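# Open the curtain fully with a mobile manipulator

## Task

Pull the curtain all the way open, and finish with the robot upright: tipping over or being left leaning counts as failure.

## Robot and tools

Robot: TidyBot++, a wheeled base (0.54 m long, 0.50 m wide, 0.38 m tall) on four driven casters, carrying one seven-joint arm with a two-finger gripper. The shoulder sits 0.12 m ahead of the base centre, 0.68 m above the floor. Segments: upper arm 0.42 m, forearm 0.31 m, hand 0.31 m to the hand point. At the start the arm is folded with the hand pointing down, reaching up to 0.08 m past the base front. Cameras: base_camera (fixed on the base, looking forward) and wrist_camera (looks along the hand).

Frames: the base frame has its origin on the floor below the base centre, x forward, y left, z up, in metres. hand_pose is reported here: the point between the finger pads, its z axis running out along the fingers, its y axis the direction the fingers close. The odometry frame is the base frame as it was when the scene began; base_odometry (x, y, heading in rad, left positive, -3.142 to 3.142) only counts wheel rotation, so slip looks like travel. base_tilt gives forward and right lean in degrees.

move: one action plus optional "cameras" (list of "base_camera", "wrist_camera" or "all") and "blocking". With no action it simply reports state and images, including the scene number. Action parts:
- "base": an object with any of translate_m (forward positive, -2 to 2 m), strafe_m (left positive, -2 to 2 m), rotate_rad (counter-clockwise from above positive, -6.3 to 6.3 rad). All are offsets from where the base currently is, measured along its axes at the command's start; translate and strafe together form one straight-line move.
- "joints": absolute joint targets by name: joint_1_rad..joint_7_rad and gripper_pos (0 open, 1 closed; finger gap about 85 x (1 - gripper_pos) mm). Ranges: joint_2_rad ±2.249, joint_4_rad ±2.579, joint_6_rad ±2.099; joints 1, 3, 5, 7 are unlimited but move the short way, so turn in steps under half a turn. joint_1_rad positive turns the arm clockwise from above (opposite to rotate_rad).
- "target": an absolute hand pose, a single list of seven numbers [x, y, z, qw, qx, qy, qz], position in metres in the base frame, same form as hand_pose. Alongside target, "joints" may only hold gripper_pos.
- "speeds": caps for this action: translate_m/strafe_m 0.05 to 0.5 m/s (give only one when both are used), rotate_rad 0.1 to 1.57 rad/s.
- "min_time_s": 0.1 to 8 s, the shortest duration for arm motions.
blocking true (default) returns after everything settles; false returns within about half a second while motion continues. No action runs longer than 15 s; base moves time out after 14 s. Unknown keys make a call invalid; out-of-range values get it refused, and a refusal or an unrequested stop cancels the rest of that reply's robot calls.

wait(seconds 0 to 10, cameras): lets time pass and returns state, early if running motions finish. stop(cameras): brakes all your running motions; braked ones report "stopped". zoom_image(camera, region [x0, y0, x1, y1] in pixels, at most 504 each way): enlarged view of that camera's newest image. read_manual(section "licences"): licence texts only. finished_scene(scene): ends the scene; the curtain must stay open without the robot. Make no further calls in the reply that ends scene 1.

Result lines: "move" is "done" or the worst status. base_status, joint_status, hand_status: "done", "moving", "off_target" (rested away from target, may still push), "contact_stop", "time_out", "not_followed", "stopped", "torque_fault", "limit_stop_at_motor_heat". "joint command not followed"/"pose unreachable" with "cause:" means a self-collision check withheld the arm targets. hand_target is where the commanded joints would put the hand. motor_effort is percent of maximum per motor, with the peak of the last action in brackets. on_its_own lists what the robot did unasked. "ARM HIT" means the arm struck the base or itself. MOTOR HOT warns of heating; an OVER-TEMPERATURE FAULT makes the arm sag for 30-60 s. "pictures" names the images in order; images may lag the state slightly.

Tolerances for "done": joint_1 ±0.039, joint_2 ±0.097, joints 3 and 4 ±0.061, joints 5 and 6 ±0.114, joint_7 ±0.096, gripper ±0.03. After a target the hand is usually within 3 cm; to correct, add (wanted - hand_pose) to the last target's position. To keep a hand still, resend hand_target, not hand_pose. The arm does not avoid obstacles and keeps pushing when blocked; nothing stops it hitting the base. Out-of-reach poses wander up to 10 s then time out. A hand pointing down can rise to roughly 0.94 m only near the base.

Hazards: snagging the arm on something above about 0.6 m while the base drives or turns can tip the robot; sideways swings of a stretched arm, or pushing/pulling hard on a raised hand, can lift wheels. Withdrawing the arm or backing away rights a slight lean. Hard hits on fixed or heavy objects fail the scene; drops, slams, strong squeezing or twisting of something still supported, and heavy pushes lower the result. Torque above 104.5 N m (joints 1-4) or 51.3 N m (joints 5-7) freezes the arm for 10 s. A closed gripper squeezes at 100-150 N per finger. Time passes while you think, so a non-blocking move keeps running meanwhile.

Each tool is called after "Call:" as name(argument=value, ...) on one line, values as JSON.

## Session

Call:
move()

Scene clock: 0.00 s.
base_odometry: x=+0.000 y=+0.000 heading=+0.000
base_tilt: forward=+0.0 right=+0.3
base_status: not commanded
joint_positions: joint_1_rad=+0.035 joint_2_rad=-0.330 joint_3_rad=+3.167 joint_4_rad=-2.499 joint_5_rad=-0.002 joint_6_rad=-0.913 joint_7_rad=+1.553 gripper_pos=+0.000
joint_status: not commanded
motor_effort: joint_1_rad=+0 joint_2_rad=-2 joint_3_rad=+0 joint_4_rad=+13 joint_5_rad=-1 joint_6_rad=+1 joint_7_rad=-1
hand_pose: x=+0.2614 y=-0.0058 z=+0.5923 quat_wxyz=(-0.004, +0.999, -0.039, +0.030) (m; base frame)
hand_target: x=+0.2613 y=-0.0058 z=+0.5923 quat_wxyz=(-0.004, +0.999, -0.039, +0.030) (m; base frame)
hand_status: not commanded
pictures: base_camera, wrist_camera

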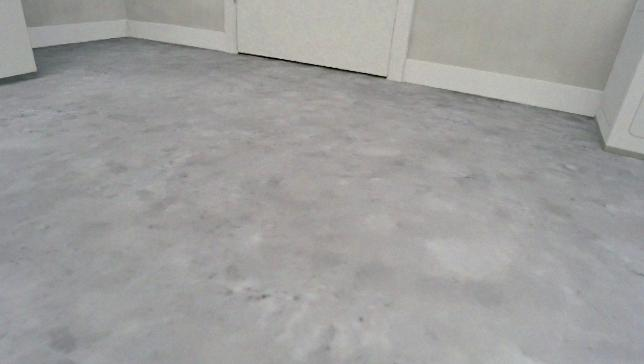

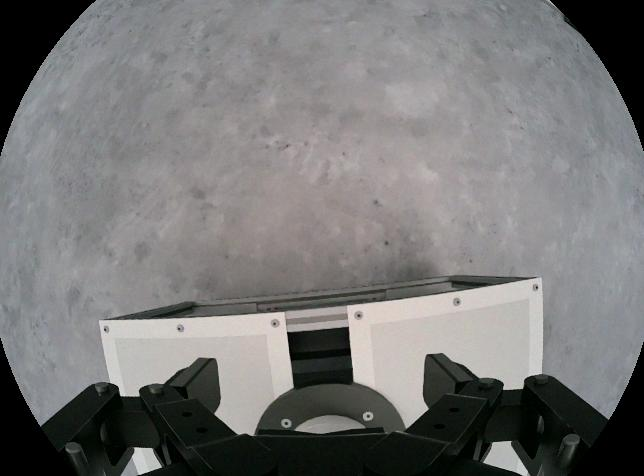

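Call:
move(joints={"joint_6_rad": 0.65}, cameras=["all"])

Scene clock: 11.07 s.
move: done
base_odometry: x=+0.000 y=+0.000 heading=+0.000
base_tilt: forward=+0.0 right=+0.3
base_status: not commanded
joint_positions: joint_1_rad=+0.035 joint_2_rad=-0.330 joint_3_rad=+3.167 joint_4_rad=-2.499 joint_5_rad=-0.002 joint_6_rad=+0.553 joint_7_rad=+1.553 gripper_pos=+0.000
joint_status: all done
motor_effort: joint_1_rad=+1(1) joint_2_rad=-6(8) joint_3_rad=+0(1) joint_4_rad=+17(17) joint_5_rad=-1(1) joint_6_rad=+8(10) joint_7_rad=-1(1)
hand_pose: x=+0.5529 y=-0.0262 z=+0.8891 quat_wxyz=(+0.011, +0.722, -0.031, +0.691) (m; base frame)
hand_target: x=+0.5528 y=-0.0265 z=+0.9192 quat_wxyz=(+0.012, +0.688, -0.030, +0.725) (m; base frame)
hand_status: not commanded
pictures: base_camera, wrist_camera
camera_calibration:
wrist_camera: T_world_to_cam=[[-0.0666442, -0.996857, -0.0428399, 0.0498765], [-0.0336645, 0.0451574, -0.998412, 0.967278], [0.997209, -0.0650962, -0.0365681, -0.387331], [0, 0, 0, 1]] pos_world=[0.422137, -0.0191738, 0.953715]

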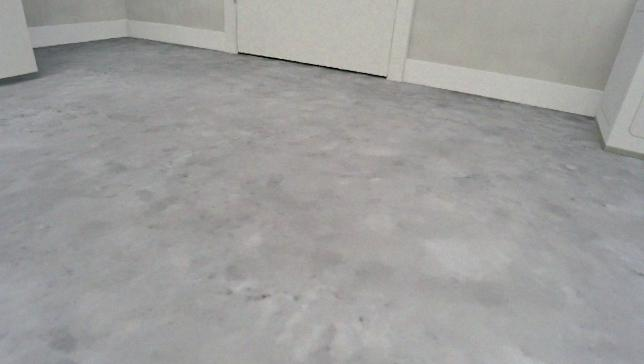

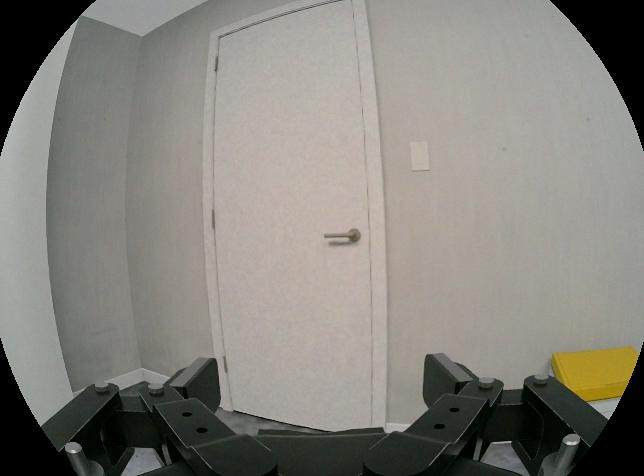

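Call:
move(base={"rotate_rad": -1.4}, cameras=["all"])

Call:
move(base={"rotate_rad": -1.4}, cameras=["all"])

Call:
move(base={"rotate_rad": -1.4}, cameras=["all"])

Scene clock: 21.90 s.
move: done
base_odometry: x=+0.000 y=+0.000 heading=-1.399
base_tilt: forward=+0.0 right=+0.3
base_status: done
joint_positions: joint_1_rad=+0.035 joint_2_rad=-0.330 joint_3_rad=+3.167 joint_4_rad=-2.499 joint_5_rad=-0.002 joint_6_rad=+0.553 joint_7_rad=+1.553 gripper_pos=+0.000
joint_status: not commanded
motor_effort: joint_1_rad=+1(1) joint_2_rad=-6(8) joint_3_rad=+0(2) joint_4_rad=+17(17) joint_5_rad=+0(1) joint_6_rad=+9(10) joint_7_rad=-1(1)
hand_pose: x=+0.5529 y=-0.0267 z=+0.8891 quat_wxyz=(+0.011, +0.722, -0.032, +0.691) (m; base frame)
hand_target: x=+0.5528 y=-0.0265 z=+0.9192 quat_wxyz=(+0.012, +0.688, -0.030, +0.725) (m; base frame)
hand_status: not commanded
pictures: base_camera, wrist_camera
camera_calibration:
wrist_camera: T_world_to_cam=[[-0.0675598, -0.996784, -0.0430907, 0.0500967], [-0.0336085, 0.0454386, -0.998402, 0.967265], [0.997149, -0.0660036, -0.0365703, -0.387249], [0, 0, 0, 1]] pos_world=[0.422038, -0.0195754, 0.953716]

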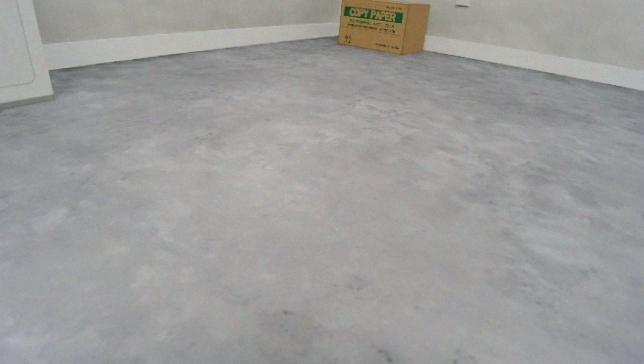

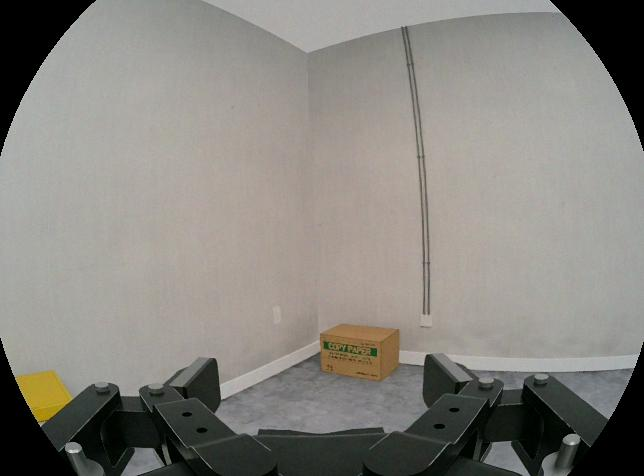

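Scene clock: 24.10 s.
move: done
base_odometry: x=+0.000 y=+0.000 heading=-2.798
base_tilt: forward=+0.1 right=+0.3
base_status: done
joint_positions: joint_1_rad=+0.035 joint_2_rad=-0.330 joint_3_rad=+3.168 joint_4_rad=-2.499 joint_5_rad=-0.002 joint_6_rad=+0.553 joint_7_rad=+1.553 gripper_pos=+0.000
joint_status: not commanded
motor_effort: joint_1_rad=+0(2) joint_2_rad=-6(8) joint_3_rad=+0(2) joint_4_rad=+17(17) joint_5_rad=+0(1) joint_6_rad=+10(10) joint_7_rad=-1(1)
hand_pose: x=+0.5529 y=-0.0269 z=+0.8891 quat_wxyz=(+0.011, +0.722, -0.032, +0.691) (m; base frame)
hand_target: x=+0.5528 y=-0.0265 z=+0.9192 quat_wxyz=(+0.012, +0.688, -0.030, +0.725) (m; base frame)
hand_status: not commanded
pictures: base_camera, wrist_camera
camera_calibration:
wrist_camera: T_world_to_cam=[[-0.0680666, -0.996742, -0.0432703, 0.0502823], [-0.0335718, 0.0456346, -0.998394, 0.967256], [0.997116, -0.0665046, -0.0365686, -0.387261], [0, 0, 0, 1]] pos_world=[0.422039, -0.0197764, 0.953716]

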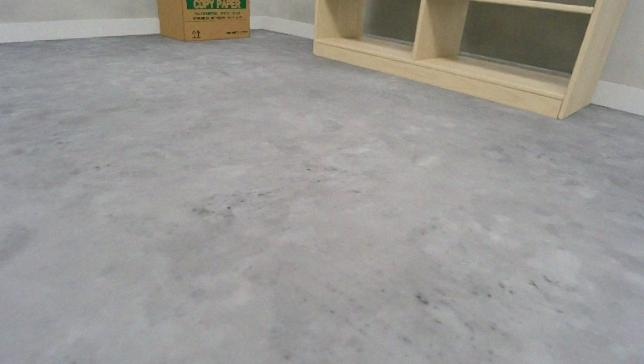

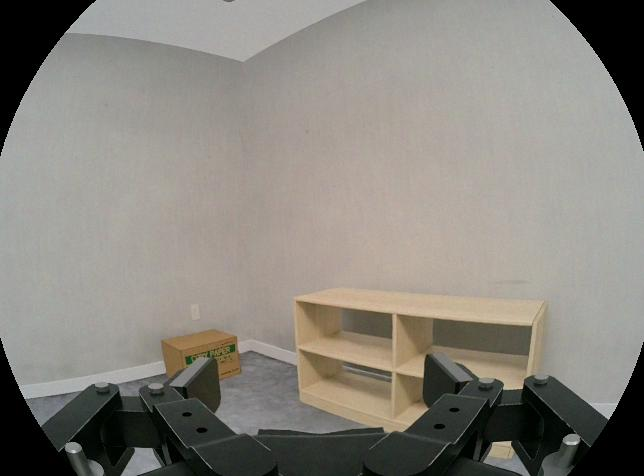

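Scene clock: 26.30 s.
move: done
base_odometry: x=+0.000 y=+0.000 heading=+2.086
base_tilt: forward=+0.0 right=+0.3
base_status: done
joint_positions: joint_1_rad=+0.035 joint_2_rad=-0.330 joint_3_rad=+3.168 joint_4_rad=-2.499 joint_5_rad=-0.002 joint_6_rad=+0.553 joint_7_rad=+1.553 gripper_pos=+0.000
joint_status: not commanded
motor_effort: joint_1_rad=+0(1) joint_2_rad=-6(8) joint_3_rad=+0(2) joint_4_rad=+16(17) joint_5_rad=+0(1) joint_6_rad=+10(10) joint_7_rad=-1(1)
hand_pose: x=+0.5529 y=-0.0271 z=+0.8891 quat_wxyz=(+0.011, +0.722, -0.032, +0.691) (m; base frame)
hand_target: x=+0.5528 y=-0.0265 z=+0.9192 quat_wxyz=(+0.012, +0.688, -0.030, +0.725) (m; base frame)
hand_status: not commanded
pictures: base_camera, wrist_camera
camera_calibration:
wrist_camera: T_world_to_cam=[[-0.0683695, -0.996718, -0.043354, 0.0503903], [-0.0335512, 0.0457282, -0.99839, 0.96725], [0.997096, -0.0668048, -0.0365675, -0.387266], [0, 0, 0, 1]] pos_world=[0.422039, -0.019877, 0.953716]

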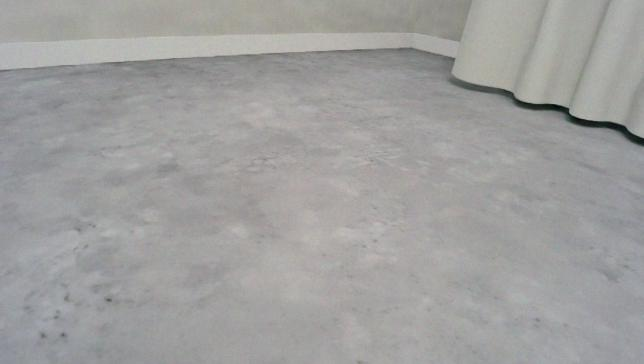

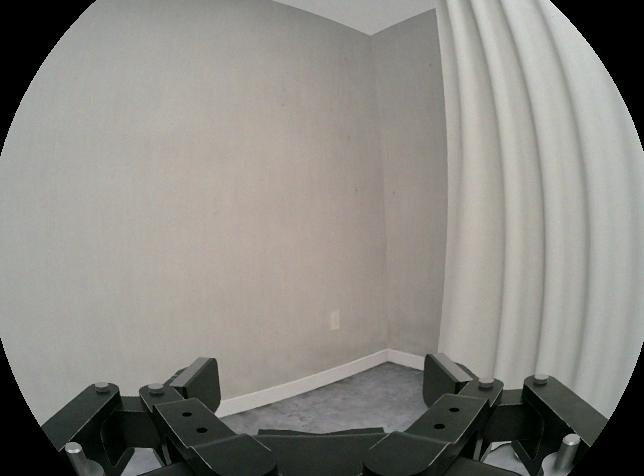

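Call:
move(base={"rotate_rad": -0.7}, cameras=["all"])

Call:
move(base={"rotate_rad": -0.6}, cameras=["all"])

Scene clock: 32.13 s.
move: done
base_odometry: x=+0.000 y=+0.000 heading=+1.387
base_tilt: forward=+0.1 right=+0.3
base_status: done
joint_positions: joint_1_rad=+0.035 joint_2_rad=-0.330 joint_3_rad=+3.169 joint_4_rad=-2.499 joint_5_rad=-0.002 joint_6_rad=+0.553 joint_7_rad=+1.553 gripper_pos=+0.000
joint_status: not commanded
motor_effort: joint_1_rad=+0(1) joint_2_rad=-7(8) joint_3_rad=+0(2) joint_4_rad=+17(18) joint_5_rad=+0(1) joint_6_rad=+9(10) joint_7_rad=-1(1)
hand_pose: x=+0.5529 y=-0.0273 z=+0.8891 quat_wxyz=(+0.012, +0.722, -0.032, +0.691) (m; base frame)
hand_target: x=+0.5528 y=-0.0265 z=+0.9192 quat_wxyz=(+0.012, +0.688, -0.030, +0.725) (m; base frame)
hand_status: not commanded
pictures: base_camera, wrist_camera
camera_calibration:
wrist_camera: T_world_to_cam=[[-0.0687765, -0.996682, -0.0435319, 0.0505323], [-0.0335192, 0.0459192, -0.998383, 0.967242], [0.997069, -0.0672061, -0.0365661, -0.387279], [0, 0, 0, 1]] pos_world=[0.42204, -0.0200779, 0.953717]

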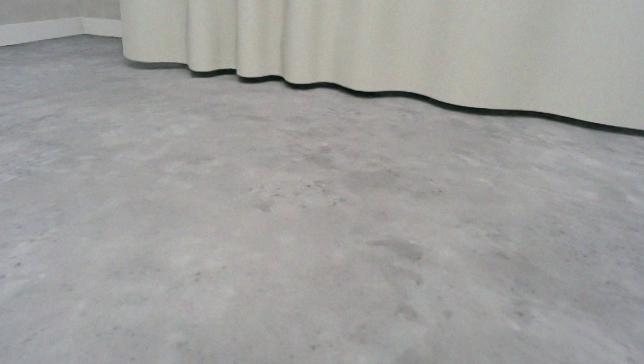

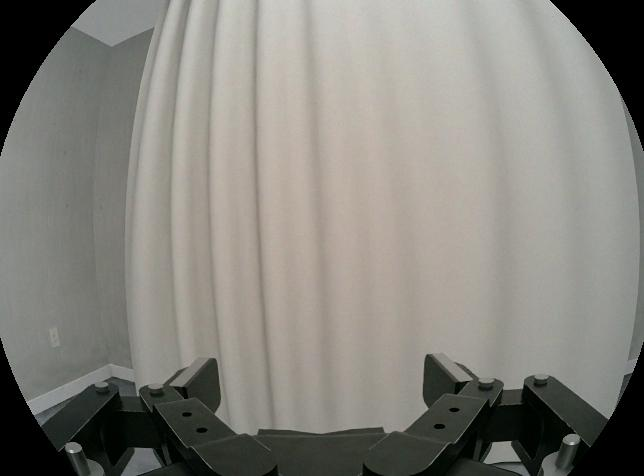

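Scene clock: 33.67 s.
move: done
base_odometry: x=+0.000 y=+0.000 heading=+0.788
base_tilt: forward=+0.1 right=+0.3
base_status: done
joint_positions: joint_1_rad=+0.035 joint_2_rad=-0.330 joint_3_rad=+3.169 joint_4_rad=-2.499 joint_5_rad=-0.002 joint_6_rad=+0.553 joint_7_rad=+1.553 gripper_pos=+0.000
joint_status: not commanded
motor_effort: joint_1_rad=+1(2) joint_2_rad=-6(7) joint_3_rad=+0(2) joint_4_rad=+17(17) joint_5_rad=+0(1) joint_6_rad=+10(10) joint_7_rad=-1(1)
hand_pose: x=+0.5529 y=-0.0273 z=+0.8891 quat_wxyz=(+0.012, +0.722, -0.032, +0.691) (m; base frame)
hand_target: x=+0.5528 y=-0.0265 z=+0.9192 quat_wxyz=(+0.012, +0.688, -0.030, +0.725) (m; base frame)
hand_status: not commanded
pictures: base_camera, wrist_camera
camera_calibration:
wrist_camera: T_world_to_cam=[[-0.0688758, -0.996675, -0.0435267, 0.0505693], [-0.0335146, 0.0459173, -0.998383, 0.967241], [0.997062, -0.0673057, -0.0365658, -0.387278], [0, 0, 0, 1]] pos_world=[0.42204, -0.020078, 0.953717]

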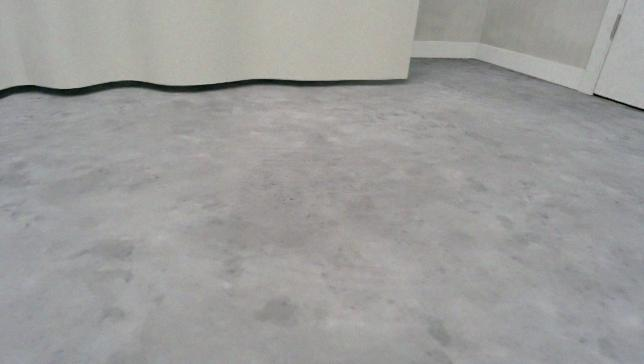

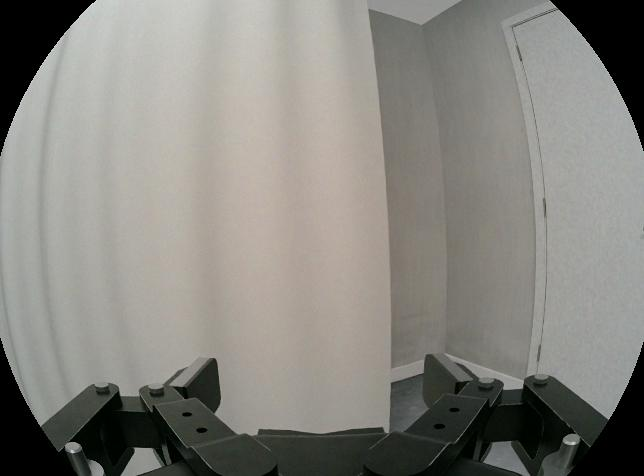

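Call:
move(base={"rotate_rad": 0.31})

Call:
move(base={"strafe_m": -0.75}, cameras=["all"])

Scene clock: 51.60 s.
move: done
base_odometry: x=+0.000 y=+0.000 heading=+1.098
base_tilt: forward=+0.0 right=+0.3
base_status: done
joint_positions: joint_1_rad=+0.035 joint_2_rad=-0.330 joint_3_rad=+3.167 joint_4_rad=-2.499 joint_5_rad=-0.002 joint_6_rad=+0.553 joint_7_rad=+1.553 gripper_pos=+0.000
joint_status: not commanded
motor_effort: joint_1_rad=+1(1) joint_2_rad=-7(8) joint_3_rad=+1(1) joint_4_rad=+17(17) joint_5_rad=+0(1) joint_6_rad=+9(10) joint_7_rad=-1(1)
hand_pose: x=+0.5529 y=-0.0266 z=+0.8891 quat_wxyz=(+0.011, +0.722, -0.032, +0.691) (m; base frame)
hand_target: x=+0.5528 y=-0.0265 z=+0.9192 quat_wxyz=(+0.012, +0.688, -0.030, +0.725) (m; base frame)
hand_status: not commanded
pictures: none

Scene clock: 54.30 s.
move: done
base_odometry: x=+0.668 y=-0.342 heading=+1.097
base_tilt: forward=+0.1 right=+0.3
base_status: done
joint_positions: joint_1_rad=+0.035 joint_2_rad=-0.330 joint_3_rad=+3.167 joint_4_rad=-2.499 joint_5_rad=-0.002 joint_6_rad=+0.553 joint_7_rad=+1.553 gripper_pos=+0.000
joint_status: not commanded
motor_effort: joint_1_rad=+0(1) joint_2_rad=-6(8) joint_3_rad=+0(2) joint_4_rad=+16(17) joint_5_rad=+0(1) joint_6_rad=+9(10) joint_7_rad=-1(1)
hand_pose: x=+0.5529 y=-0.0266 z=+0.8892 quat_wxyz=(+0.011, +0.722, -0.032, +0.691) (m; base frame)
hand_target: x=+0.5528 y=-0.0265 z=+0.9192 quat_wxyz=(+0.012, +0.688, -0.030, +0.725) (m; base frame)
hand_status: not commanded
pictures: base_camera, wrist_camera
camera_calibration:
wrist_camera: T_world_to_cam=[[-0.0674457, -0.996791, -0.0431103, 0.0500714], [-0.0334082, 0.0454407, -0.998408, 0.967287], [0.997163, -0.0658981, -0.0363658, -0.387444], [0, 0, 0, 1]] pos_world=[0.422037, -0.0195753, 0.953816]

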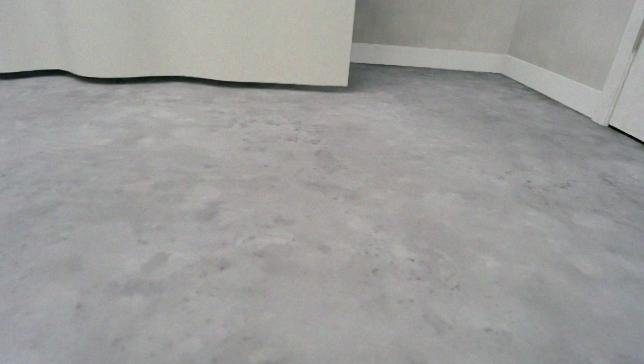

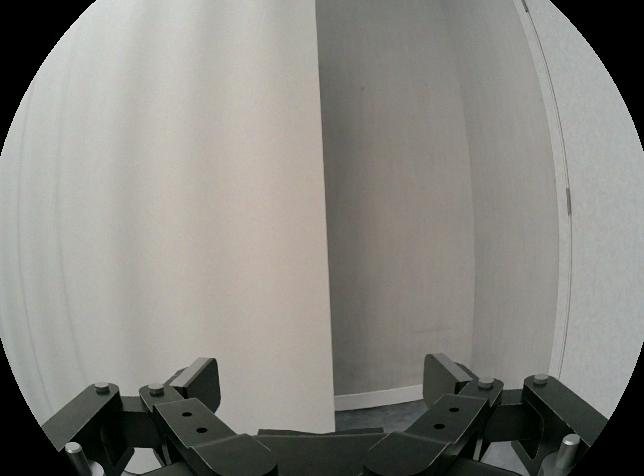

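Call:
move(target=[0.6, 0.05, 1.0, -0.5, 0.5, 0.5, 0.5], min_time_s=4, cameras=["all"])

Scene clock: 76.83 s.
move: off_target
base_odometry: x=+0.668 y=-0.342 heading=+1.097
base_tilt: forward=+0.1 right=+0.4
base_status: not commanded
joint_positions: joint_1_rad=-1.797 joint_2_rad=-0.611 joint_3_rad=+5.189 joint_4_rad=-1.199 joint_5_rad=+1.853 joint_6_rad=+1.575 joint_7_rad=+0.258 gripper_pos=+0.000
joint_status: not commanded
motor_effort: joint_1_rad=+1(2) joint_2_rad=+22(25) joint_3_rad=-8(10) joint_4_rad=+12(18) joint_5_rad=-9(10) joint_6_rad=+0(10) joint_7_rad=-1(1)
hand_pose: x=+0.5845 y=-0.0521 z=+1.1268 quat_wxyz=(-0.347, +0.441, +0.425, +0.711) (m; base frame)
hand_target: x=+0.5676 y=-0.0525 z=+1.1128 quat_wxyz=(-0.349, +0.445, +0.455, +0.688) (m; base frame)
hand_status: off_target (0.164 m and 31.9 deg from the pose sent, 0.143 m and 93.5 deg at the start)
pictures: base_camera, wrist_camera
camera_calibration:
wrist_camera: T_world_to_cam=[[0.871162, -0.401501, 0.282619, -0.847597], [0.360215, 0.131483, -0.923557, 0.896695], [0.333649, 0.906371, 0.25917, -0.306569], [0, 0, 0, 1]] pos_world=[0.517678, -0.180346, 1.14715]

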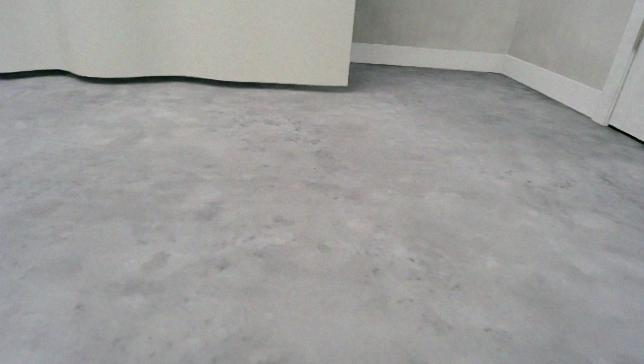

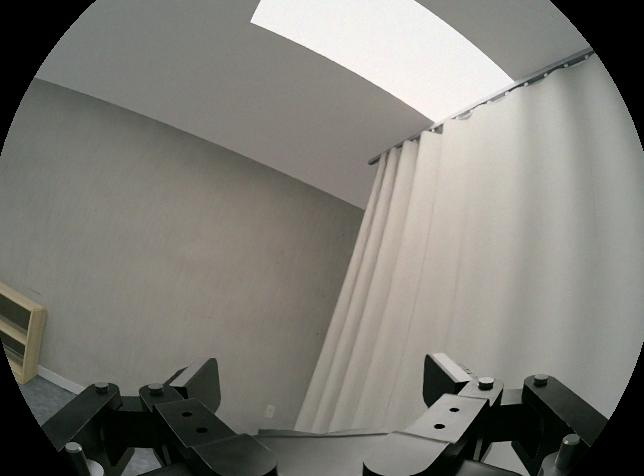

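Call:
move(joints={"joint_1_rad": 0.3, "joint_2_rad": 0.5, "joint_3_rad": 3.14, "joint_4_rad": -1.07, "joint_5_rad": -1.57, "joint_6_rad": -1.87, "joint_7_rad": 3.14}, min_time_s=4, cameras=["all"])

Scene clock: 116.53 s.
move: done
base_odometry: x=+0.668 y=-0.342 heading=+1.097
base_tilt: forward=+0.1 right=+0.3
base_status: not commanded
joint_positions: joint_1_rad=+0.286 joint_2_rad=+0.462 joint_3_rad=+3.157 joint_4_rad=-1.097 joint_5_rad=+4.655 joint_6_rad=-1.790 joint_7_rad=+3.098 gripper_pos=+0.000
joint_status: all done
motor_effort: joint_1_rad=+0(2) joint_2_rad=-29(32) joint_3_rad=-2(10) joint_4_rad=+13(17) joint_5_rad=-10(11) joint_6_rad=+0(9) joint_7_rad=-1(2)
hand_pose: x=+0.6243 y=+0.1653 z=+1.0770 quat_wxyz=(+0.497, -0.512, -0.463, -0.526) (m; base frame)
hand_target: x=+0.6123 y=+0.1602 z=+1.0516 quat_wxyz=(+0.500, -0.500, -0.500, -0.500) (m; base frame)
hand_status: not commanded
pictures: base_camera, wrist_camera
camera_calibration:
wrist_camera: T_world_to_cam=[[0.995929, -0.082335, -0.0366834, -0.56761], [-0.0319494, 0.0580954, -0.9978, 1.1448], [0.0842849, 0.99491, 0.0552283, -0.14326], [0, 0, 0, 1]] pos_world=[0.61395, 0.0292892, 1.12937]

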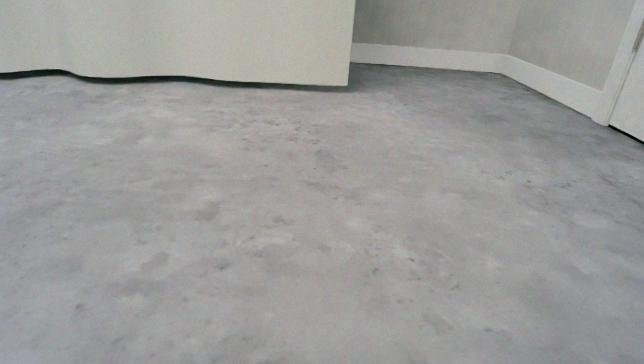

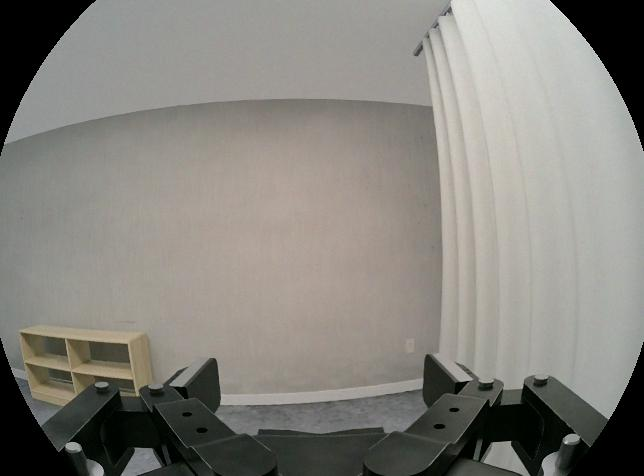

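Call:
move(base={"strafe_m": -0.42}, cameras=["all"])

Scene clock: 128.07 s.
move: time_out
base_odometry: x=+1.036 y=-0.530 heading=+1.094
base_tilt: forward=+0.0 right=+0.3
base_status: strafe_m time_out (by the wheels' count: -0.413 of -0.420)
joint_positions: joint_1_rad=+0.304 joint_2_rad=+0.467 joint_3_rad=+3.147 joint_4_rad=-1.094 joint_5_rad=+4.660 joint_6_rad=-1.798 joint_7_rad=+3.100 gripper_pos=+0.000
joint_status: not commanded
motor_effort: joint_1_rad=+1(7) joint_2_rad=-29(32) joint_3_rad=-3(6) joint_4_rad=+14(14) joint_5_rad=-10(10) joint_6_rad=+1(2) joint_7_rad=-1(1)
hand_pose: x=+0.6249 y=+0.1585 z=+1.0751 quat_wxyz=(+0.496, -0.513, -0.463, -0.526) (m; base frame)
hand_target: x=+0.6123 y=+0.1602 z=+1.0516 quat_wxyz=(+0.500, -0.500, -0.500, -0.500) (m; base frame)
hand_status: not commanded
pictures: base_camera, wrist_camera
camera_calibration:
wrist_camera: T_world_to_cam=[[0.995692, -0.0848448, -0.0374032, -0.567516], [-0.0326143, 0.0571436, -0.997833, 1.14387], [0.0867983, 0.994754, 0.0541303, -0.13683], [0, 0, 0, 1]] pos_world=[0.614254, 0.0225962, 1.12757]

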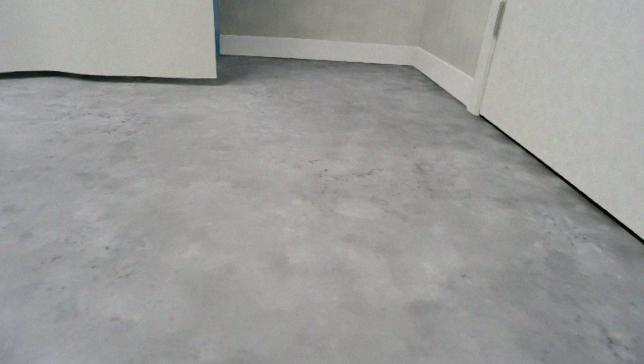

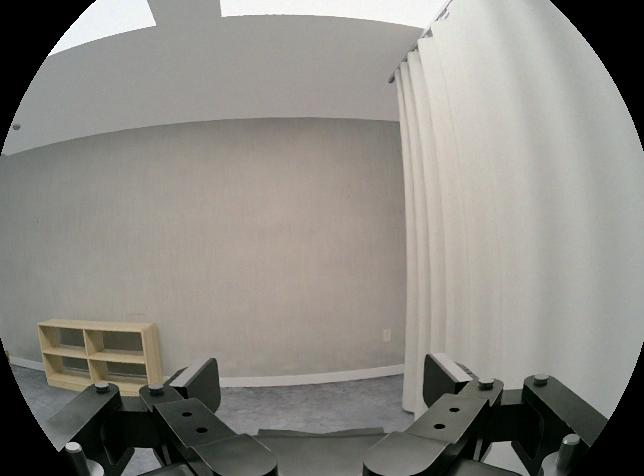

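Call:
move(base={"translate_m": 0.6, "strafe_m": 0.03}, cameras=["all"])

Scene clock: 148.50 s.
move: done
base_odometry: x=+1.284 y=+0.017 heading=+1.094
base_tilt: forward=+0.1 right=+0.3
base_status: done
joint_positions: joint_1_rad=+0.304 joint_2_rad=+0.473 joint_3_rad=+3.147 joint_4_rad=-1.094 joint_5_rad=+4.661 joint_6_rad=-1.800 joint_7_rad=+3.100 gripper_pos=+0.000
joint_status: not commanded
motor_effort: joint_1_rad=+0(1) joint_2_rad=-29(32) joint_3_rad=-2(3) joint_4_rad=+13(14) joint_5_rad=-9(10) joint_6_rad=+0(1) joint_7_rad=-1(1)
hand_pose: x=+0.6264 y=+0.1578 z=+1.0724 quat_wxyz=(+0.498, -0.513, -0.462, -0.525) (m; base frame)
hand_target: x=+0.6123 y=+0.1602 z=+1.0516 quat_wxyz=(+0.500, -0.500, -0.500, -0.500) (m; base frame)
hand_status: not commanded
pictures: base_camera, wrist_camera
camera_calibration:
wrist_camera: T_world_to_cam=[[0.995668, -0.0826058, -0.0426817, -0.563879], [-0.0379423, 0.0581177, -0.997588, 1.14428], [0.0848872, 0.994886, 0.0547317, -0.135666], [0, 0, 0, 1]] pos_world=[0.616369, 0.0218896, 1.12488]

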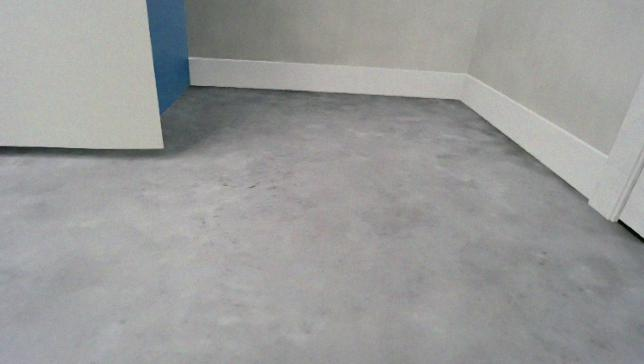

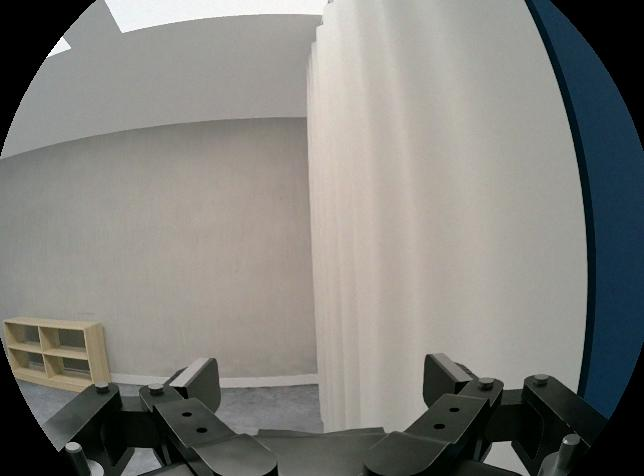

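Call:
move(base={"translate_m": 0.285}, cameras=["all"])

Scene clock: 174.93 s.
move: done
base_odometry: x=+1.415 y=+0.270 heading=+1.094
base_tilt: forward=+0.1 right=+0.3
base_status: done
joint_positions: joint_1_rad=+0.304 joint_2_rad=+0.479 joint_3_rad=+3.147 joint_4_rad=-1.093 joint_5_rad=+4.661 joint_6_rad=-1.802 joint_7_rad=+3.100 gripper_pos=+0.000
joint_status: not commanded
motor_effort: joint_1_rad=+1(2) joint_2_rad=-28(32) joint_3_rad=-2(3) joint_4_rad=+13(14) joint_5_rad=-9(10) joint_6_rad=+1(2) joint_7_rad=-1(1)
hand_pose: x=+0.6280 y=+0.1572 z=+1.0698 quat_wxyz=(+0.500, -0.514, -0.460, -0.523) (m; base frame)
hand_target: x=+0.6123 y=+0.1602 z=+1.0516 quat_wxyz=(+0.500, -0.500, -0.500, -0.500) (m; base frame)
hand_status: not commanded
pictures: base_camera, wrist_camera
camera_calibration:
wrist_camera: T_world_to_cam=[[0.995574, -0.0807401, -0.0480959, -0.560168], [-0.0433704, 0.059295, -0.997298, 1.14463], [0.0833738, 0.99497, 0.0555308, -0.134961], [0, 0, 0, 1]] pos_world=[0.618584, 0.021183, 1.12209]

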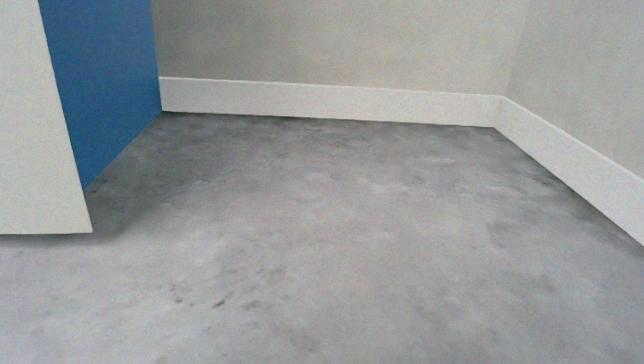

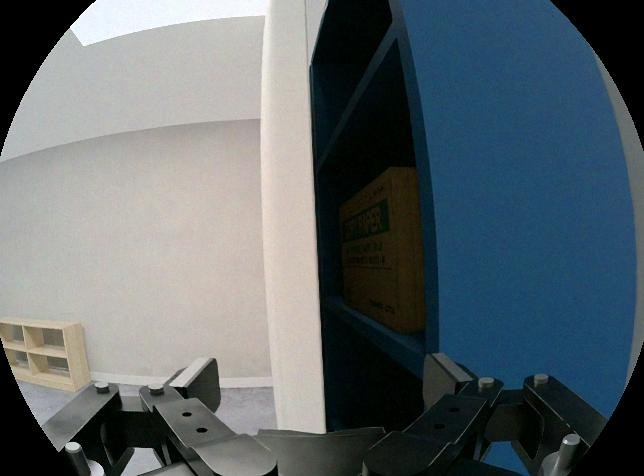

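Call:
move(base={"strafe_m": 0.135}, speeds={"strafe_m": 0.15}, cameras=["all"])

Scene clock: 189.57 s.
move: done
base_odometry: x=+1.295 y=+0.332 heading=+1.094
base_tilt: forward=+0.0 right=+0.3
base_status: done
joint_positions: joint_1_rad=+0.301 joint_2_rad=+0.479 joint_3_rad=+3.146 joint_4_rad=-1.093 joint_5_rad=+4.661 joint_6_rad=-1.802 joint_7_rad=+3.100 gripper_pos=+0.000
joint_status: not commanded
motor_effort: joint_1_rad=+1(3) joint_2_rad=-28(31) joint_3_rad=-2(4) joint_4_rad=+13(14) joint_5_rad=-9(10) joint_6_rad=+0(1) joint_7_rad=-1(1)
hand_pose: x=+0.6274 y=+0.1592 z=+1.0699 quat_wxyz=(+0.501, -0.513, -0.461, -0.522) (m; base frame)
hand_target: x=+0.6123 y=+0.1602 z=+1.0516 quat_wxyz=(+0.500, -0.500, -0.500, -0.500) (m; base frame)
hand_status: not commanded
pictures: base_camera, wrist_camera
camera_calibration:
wrist_camera: T_world_to_cam=[[0.995902, -0.076624, -0.048031, -0.560184], [-0.043527, 0.0594061, -0.997284, 1.14459], [0.0792693, 0.995289, 0.0558275, -0.134629], [0, 0, 0, 1]] pos_world=[0.618381, 0.0230758, 1.12209]

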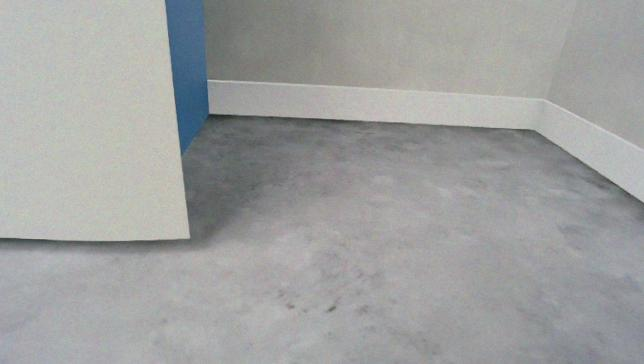

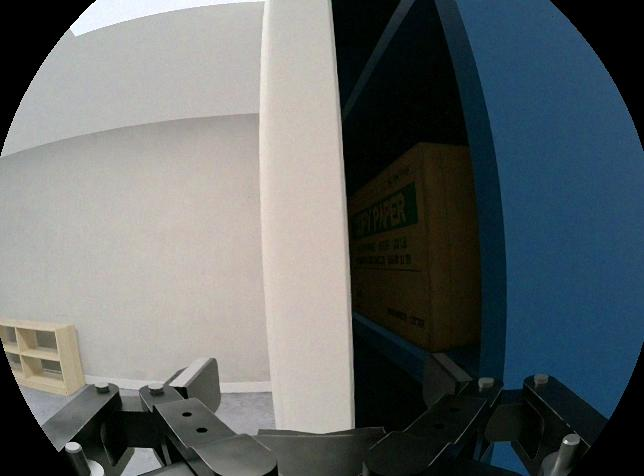

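Call:
move(joints={"gripper_pos": 1.0}, cameras=["all"])

Scene clock: 204.27 s.
move: done
base_odometry: x=+1.295 y=+0.332 heading=+1.094
base_tilt: forward=+0.1 right=+0.3
base_status: not commanded
joint_positions: joint_1_rad=+0.301 joint_2_rad=+0.479 joint_3_rad=+3.146 joint_4_rad=-1.093 joint_5_rad=+4.661 joint_6_rad=-1.802 joint_7_rad=+3.100 gripper_pos=+0.993
joint_status: all done
motor_effort: joint_1_rad=+0(1) joint_2_rad=-29(30) joint_3_rad=-3(3) joint_4_rad=+13(14) joint_5_rad=-9(10) joint_6_rad=+0(1) joint_7_rad=-1(1)
hand_pose: x=+0.6274 y=+0.1592 z=+1.0699 quat_wxyz=(+0.501, -0.513, -0.461, -0.522) (m; base frame)
hand_target: x=+0.6123 y=+0.1602 z=+1.0516 quat_wxyz=(+0.500, -0.500, -0.500, -0.500) (m; base frame)
hand_status: not commanded
pictures: base_camera, wrist_camera
camera_calibration:
wrist_camera: T_world_to_cam=[[0.995902, -0.076624, -0.048031, -0.560184], [-0.043527, 0.0594061, -0.997284, 1.14459], [0.0792693, 0.995289, 0.0558275, -0.134629], [0, 0, 0, 1]] pos_world=[0.618381, 0.0230758, 1.12209]

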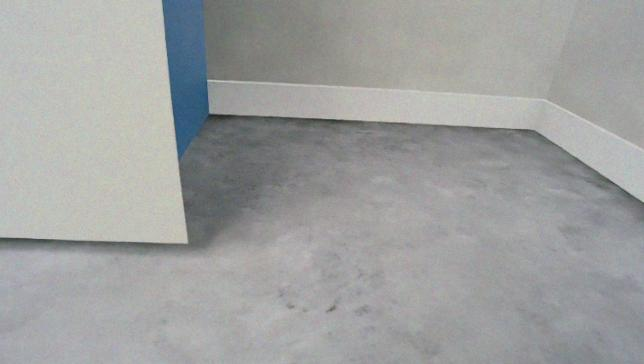

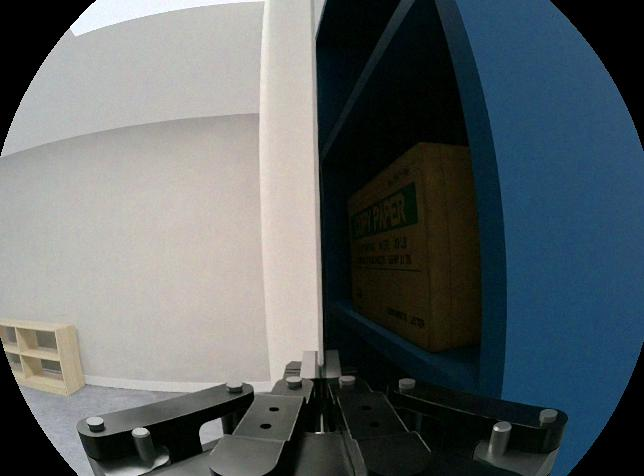

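Call:
move(base={"strafe_m": 0.9}, speeds={"strafe_m": 0.15}, cameras=["all"])

Scene clock: 223.67 s.
move: time_out
base_odometry: x=+0.497 y=+0.744 heading=+1.089
base_tilt: forward=+0.0 right=+0.4
base_status: strafe_m time_out (by the wheels' count: +0.898 of +0.900)
joint_positions: joint_1_rad=+0.429 joint_2_rad=+0.444 joint_3_rad=+3.158 joint_4_rad=-1.021 joint_5_rad=+4.454 joint_6_rad=-1.802 joint_7_rad=+3.101 gripper_pos=+0.993
joint_status: not commanded
motor_effort: joint_1_rad=-24(26) joint_2_rad=-15(31) joint_3_rad=-6(8) joint_4_rad=+3(14) joint_5_rad=+35(41) joint_6_rad=-13(15) joint_7_rad=+0(1)
hand_pose: x=+0.6210 y=+0.0903 z=+1.1626 quat_wxyz=(+0.461, -0.455, -0.430, -0.629) (m; base frame)
hand_target: x=+0.6123 y=+0.1602 z=+1.0516 quat_wxyz=(+0.500, -0.500, -0.500, -0.500) (m; base frame)
hand_status: not commanded
pictures: base_camera, wrist_camera
camera_calibration:
wrist_camera: T_world_to_cam=[[0.972779, -0.207108, 0.103955, -0.705255], [0.146094, 0.199888, -0.968866, 1.0774], [0.179881, 0.95768, 0.224704, -0.326182], [0, 0, 0, 1]] pos_world=[0.58733, -0.0490456, 1.19047]

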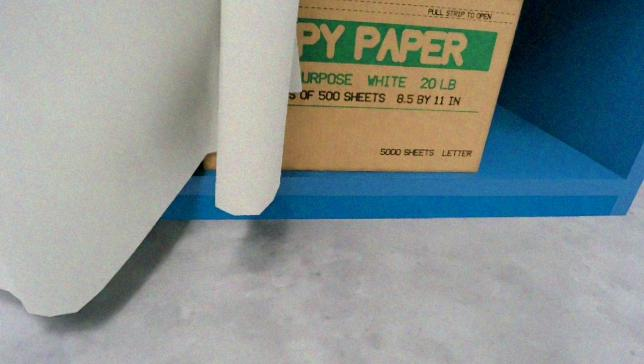

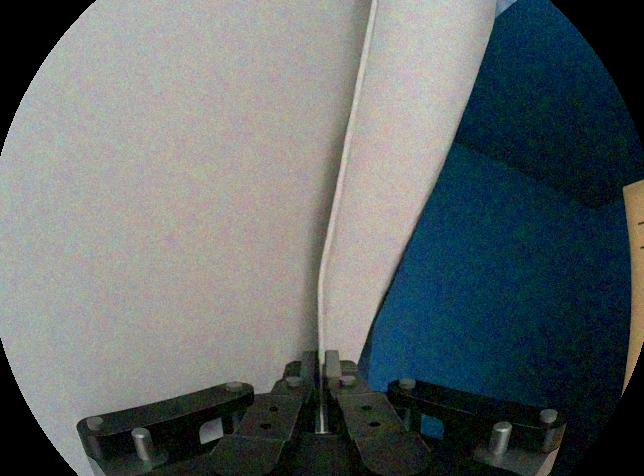

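Call:
wait(seconds=1, cameras=["wrist_camera"])

Call:
zoom_image(camera="wrist_camera", region=[200, 0, 600, 400])

Scene clock: 235.87 s.
base_odometry: x=+0.497 y=+0.744 heading=+1.089
base_tilt: forward=+0.0 right=+0.4
base_status: strafe_m time_out (by the wheels' count: +0.898 of +0.900)
joint_positions: joint_1_rad=+0.429 joint_2_rad=+0.444 joint_3_rad=+3.158 joint_4_rad=-1.021 joint_5_rad=+4.454 joint_6_rad=-1.802 joint_7_rad=+3.101 gripper_pos=+0.993
joint_status: not commanded
motor_effort: joint_1_rad=-24(26) joint_2_rad=-14(31) joint_3_rad=-7(8) joint_4_rad=+3(14) joint_5_rad=+35(41) joint_6_rad=-13(15) joint_7_rad=+0(1)
hand_pose: x=+0.6210 y=+0.0903 z=+1.1626 quat_wxyz=(+0.461, -0.455, -0.430, -0.629) (m; base frame)
hand_target: x=+0.6123 y=+0.1602 z=+1.0516 quat_wxyz=(+0.500, -0.500, -0.500, -0.500) (m; base frame)
hand_status: not commanded
wait: 1.00 s; at rest from the start
pictures: wrist_camera
camera_calibration:
wrist_camera: T_world_to_cam=[[0.972779, -0.207108, 0.103955, -0.705255], [0.146094, 0.199888, -0.968866, 1.0774], [0.179881, 0.95768, 0.224704, -0.326182], [0, 0, 0, 1]] pos_world=[0.58733, -0.0490456, 1.19047]

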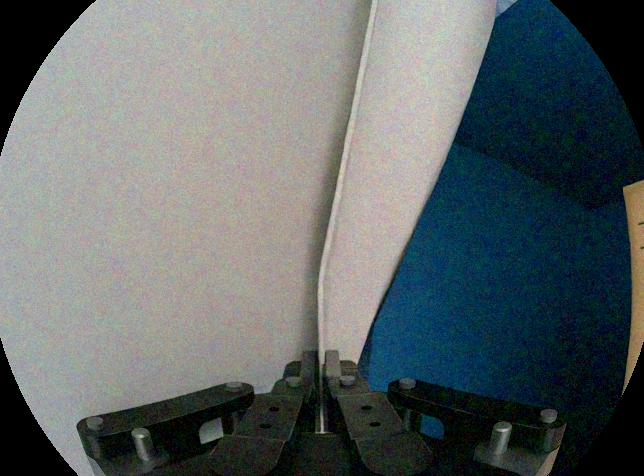

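Scaled by 1.260.

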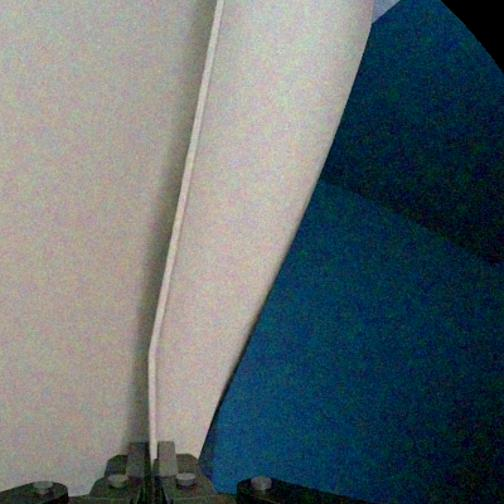

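Call:
move(base={"strafe_m": 0.4}, speeds={"strafe_m": 0.15}, cameras=["all"])

Scene clock: 256.93 s.
move: time_out
base_odometry: x=+0.145 y=+0.928 heading=+1.084
base_tilt: forward=+0.0 right=+0.4
base_status: strafe_m time_out (by the wheels' count: +0.398 of +0.400)
joint_positions: joint_1_rad=+0.454 joint_2_rad=+0.408 joint_3_rad=+3.173 joint_4_rad=-1.020 joint_5_rad=+4.444 joint_6_rad=-1.844 joint_7_rad=+3.101 gripper_pos=+0.993
joint_status: not commanded
motor_effort: joint_1_rad=-26(30) joint_2_rad=-8(20) joint_3_rad=-8(10) joint_4_rad=+4(8) joint_5_rad=+33(41) joint_6_rad=-3(20) joint_7_rad=+0(2)
hand_pose: x=+0.5965 y=+0.0841 z=+1.1760 quat_wxyz=(+0.449, -0.446, -0.447, -0.633) (m; base frame)
hand_target: x=+0.6123 y=+0.1602 z=+1.0516 quat_wxyz=(+0.500, -0.500, -0.500, -0.500) (m; base frame)
hand_status: not commanded
pictures: base_camera, wrist_camera
camera_calibration:
wrist_camera: T_world_to_cam=[[0.968283, -0.200357, 0.149284, -0.735297], [0.186268, 0.180622, -0.965754, 1.06927], [0.166532, 0.962929, 0.212213, -0.296656], [0, 0, 0, 1]] pos_world=[0.562208, -0.0547961, 1.20537]

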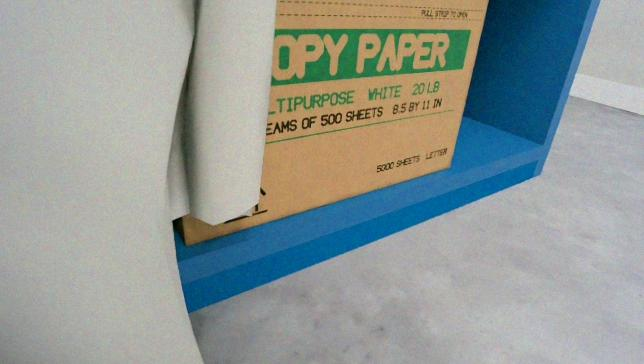

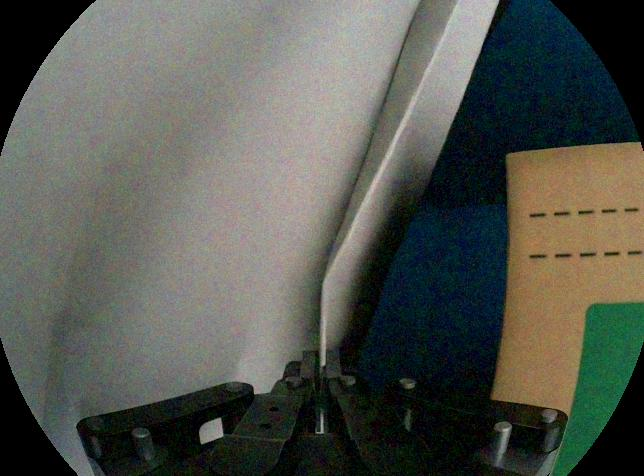

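Call:
move(base={"strafe_m": 0.35, "rotate_rad": 0.01}, speeds={"strafe_m": 0.2}, cameras=["all"])

Scene clock: 270.60 s.
move: time_out
base_odometry: x=-0.163 y=+1.091 heading=+1.097
base_tilt: forward=+0.0 right=+0.4
base_status: strafe_m time_out (by the wheels' count: +0.348 of +0.350); rotate_rad time_out (by the wheels' count: +0.013 of +0.010)
joint_positions: joint_1_rad=+0.372 joint_2_rad=+0.365 joint_3_rad=+3.126 joint_4_rad=-1.021 joint_5_rad=+4.455 joint_6_rad=-1.974 joint_7_rad=+3.101 gripper_pos=+0.993
joint_status: not commanded
motor_effort: joint_1_rad=-9(28) joint_2_rad=-4(9) joint_3_rad=+1(9) joint_4_rad=+5(10) joint_5_rad=+22(33) joint_6_rad=+12(37) joint_7_rad=+1(2)
hand_pose: x=+0.5204 y=+0.1435 z=+1.1835 quat_wxyz=(+0.499, -0.377, -0.526, -0.577) (m; base frame)
hand_target: x=+0.6123 y=+0.1602 z=+1.0516 quat_wxyz=(+0.500, -0.500, -0.500, -0.500) (m; base frame)
hand_status: not commanded
pictures: base_camera, wrist_camera
camera_calibration:
wrist_camera: T_world_to_cam=[[0.97554, 0.0486675, 0.214365, -0.767308], [0.201978, 0.186403, -0.961488, 1.06582], [-0.0867515, 0.981267, 0.172014, -0.166013], [0, 0, 0, 1]] pos_world=[0.518865, 0.00157341, 1.21782]

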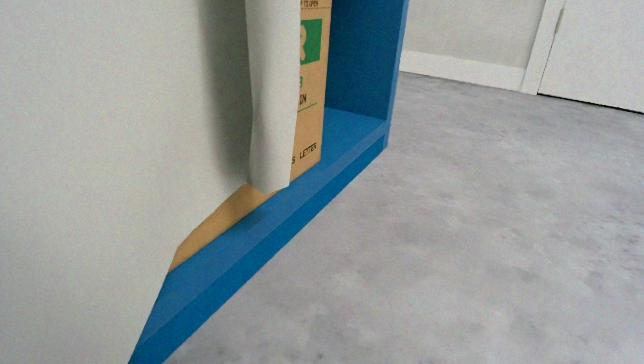

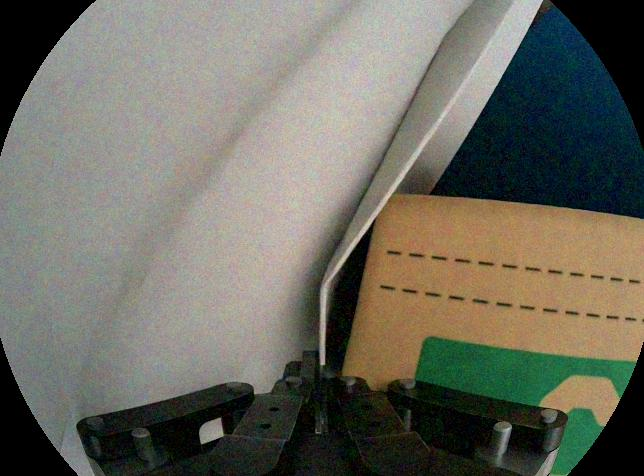

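Call:
move(base={"translate_m": -0.1, "strafe_m": -0.17}, speeds={"strafe_m": 0.2}, cameras=["all"])

Scene clock: 278.97 s.
move: done
base_odometry: x=-0.057 y=+0.924 heading=+1.097
base_tilt: forward=+0.1 right=+0.3
base_status: done
joint_positions: joint_1_rad=+0.348 joint_2_rad=+0.472 joint_3_rad=+3.154 joint_4_rad=-1.022 joint_5_rad=+4.516 joint_6_rad=-1.825 joint_7_rad=+3.101 gripper_pos=+0.993
joint_status: not commanded
motor_effort: joint_1_rad=-7(10) joint_2_rad=-25(31) joint_3_rad=-4(6) joint_4_rad=+7(10) joint_5_rad=+12(24) joint_6_rad=-14(15) joint_7_rad=+1(1)
hand_pose: x=+0.6195 y=+0.1312 z=+1.1318 quat_wxyz=(+0.491, -0.458, -0.456, -0.583) (m; base frame)
hand_target: x=+0.6123 y=+0.1602 z=+1.0516 quat_wxyz=(+0.500, -0.500, -0.500, -0.500) (m; base frame)
hand_status: not commanded
pictures: base_camera, wrist_camera
camera_calibration:
wrist_camera: T_world_to_cam=[[0.992455, -0.103248, 0.0661284, -0.675145], [0.0826481, 0.164956, -0.982832, 1.09939], [0.0905674, 0.980882, 0.172244, -0.24657], [0, 0, 0, 1]] pos_world=[0.60152, -0.00920286, 1.16763]

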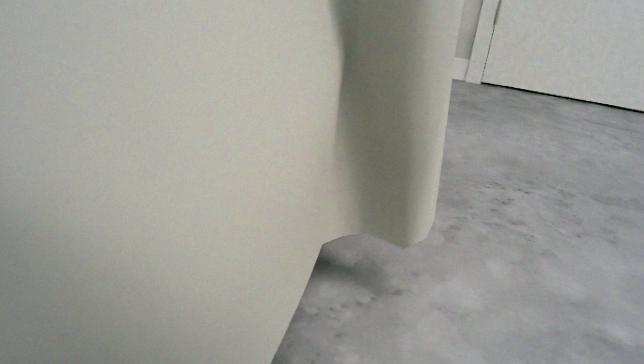

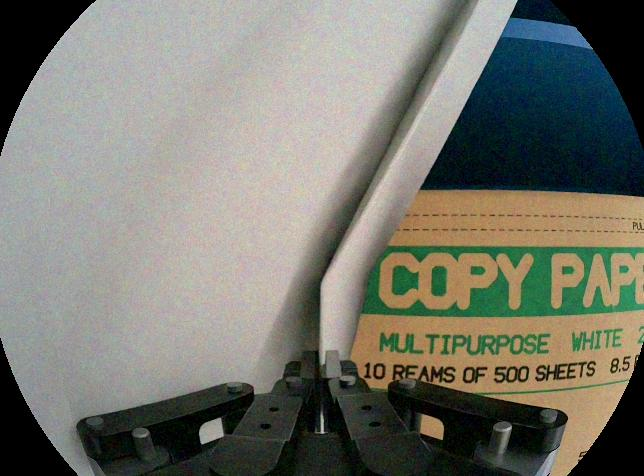

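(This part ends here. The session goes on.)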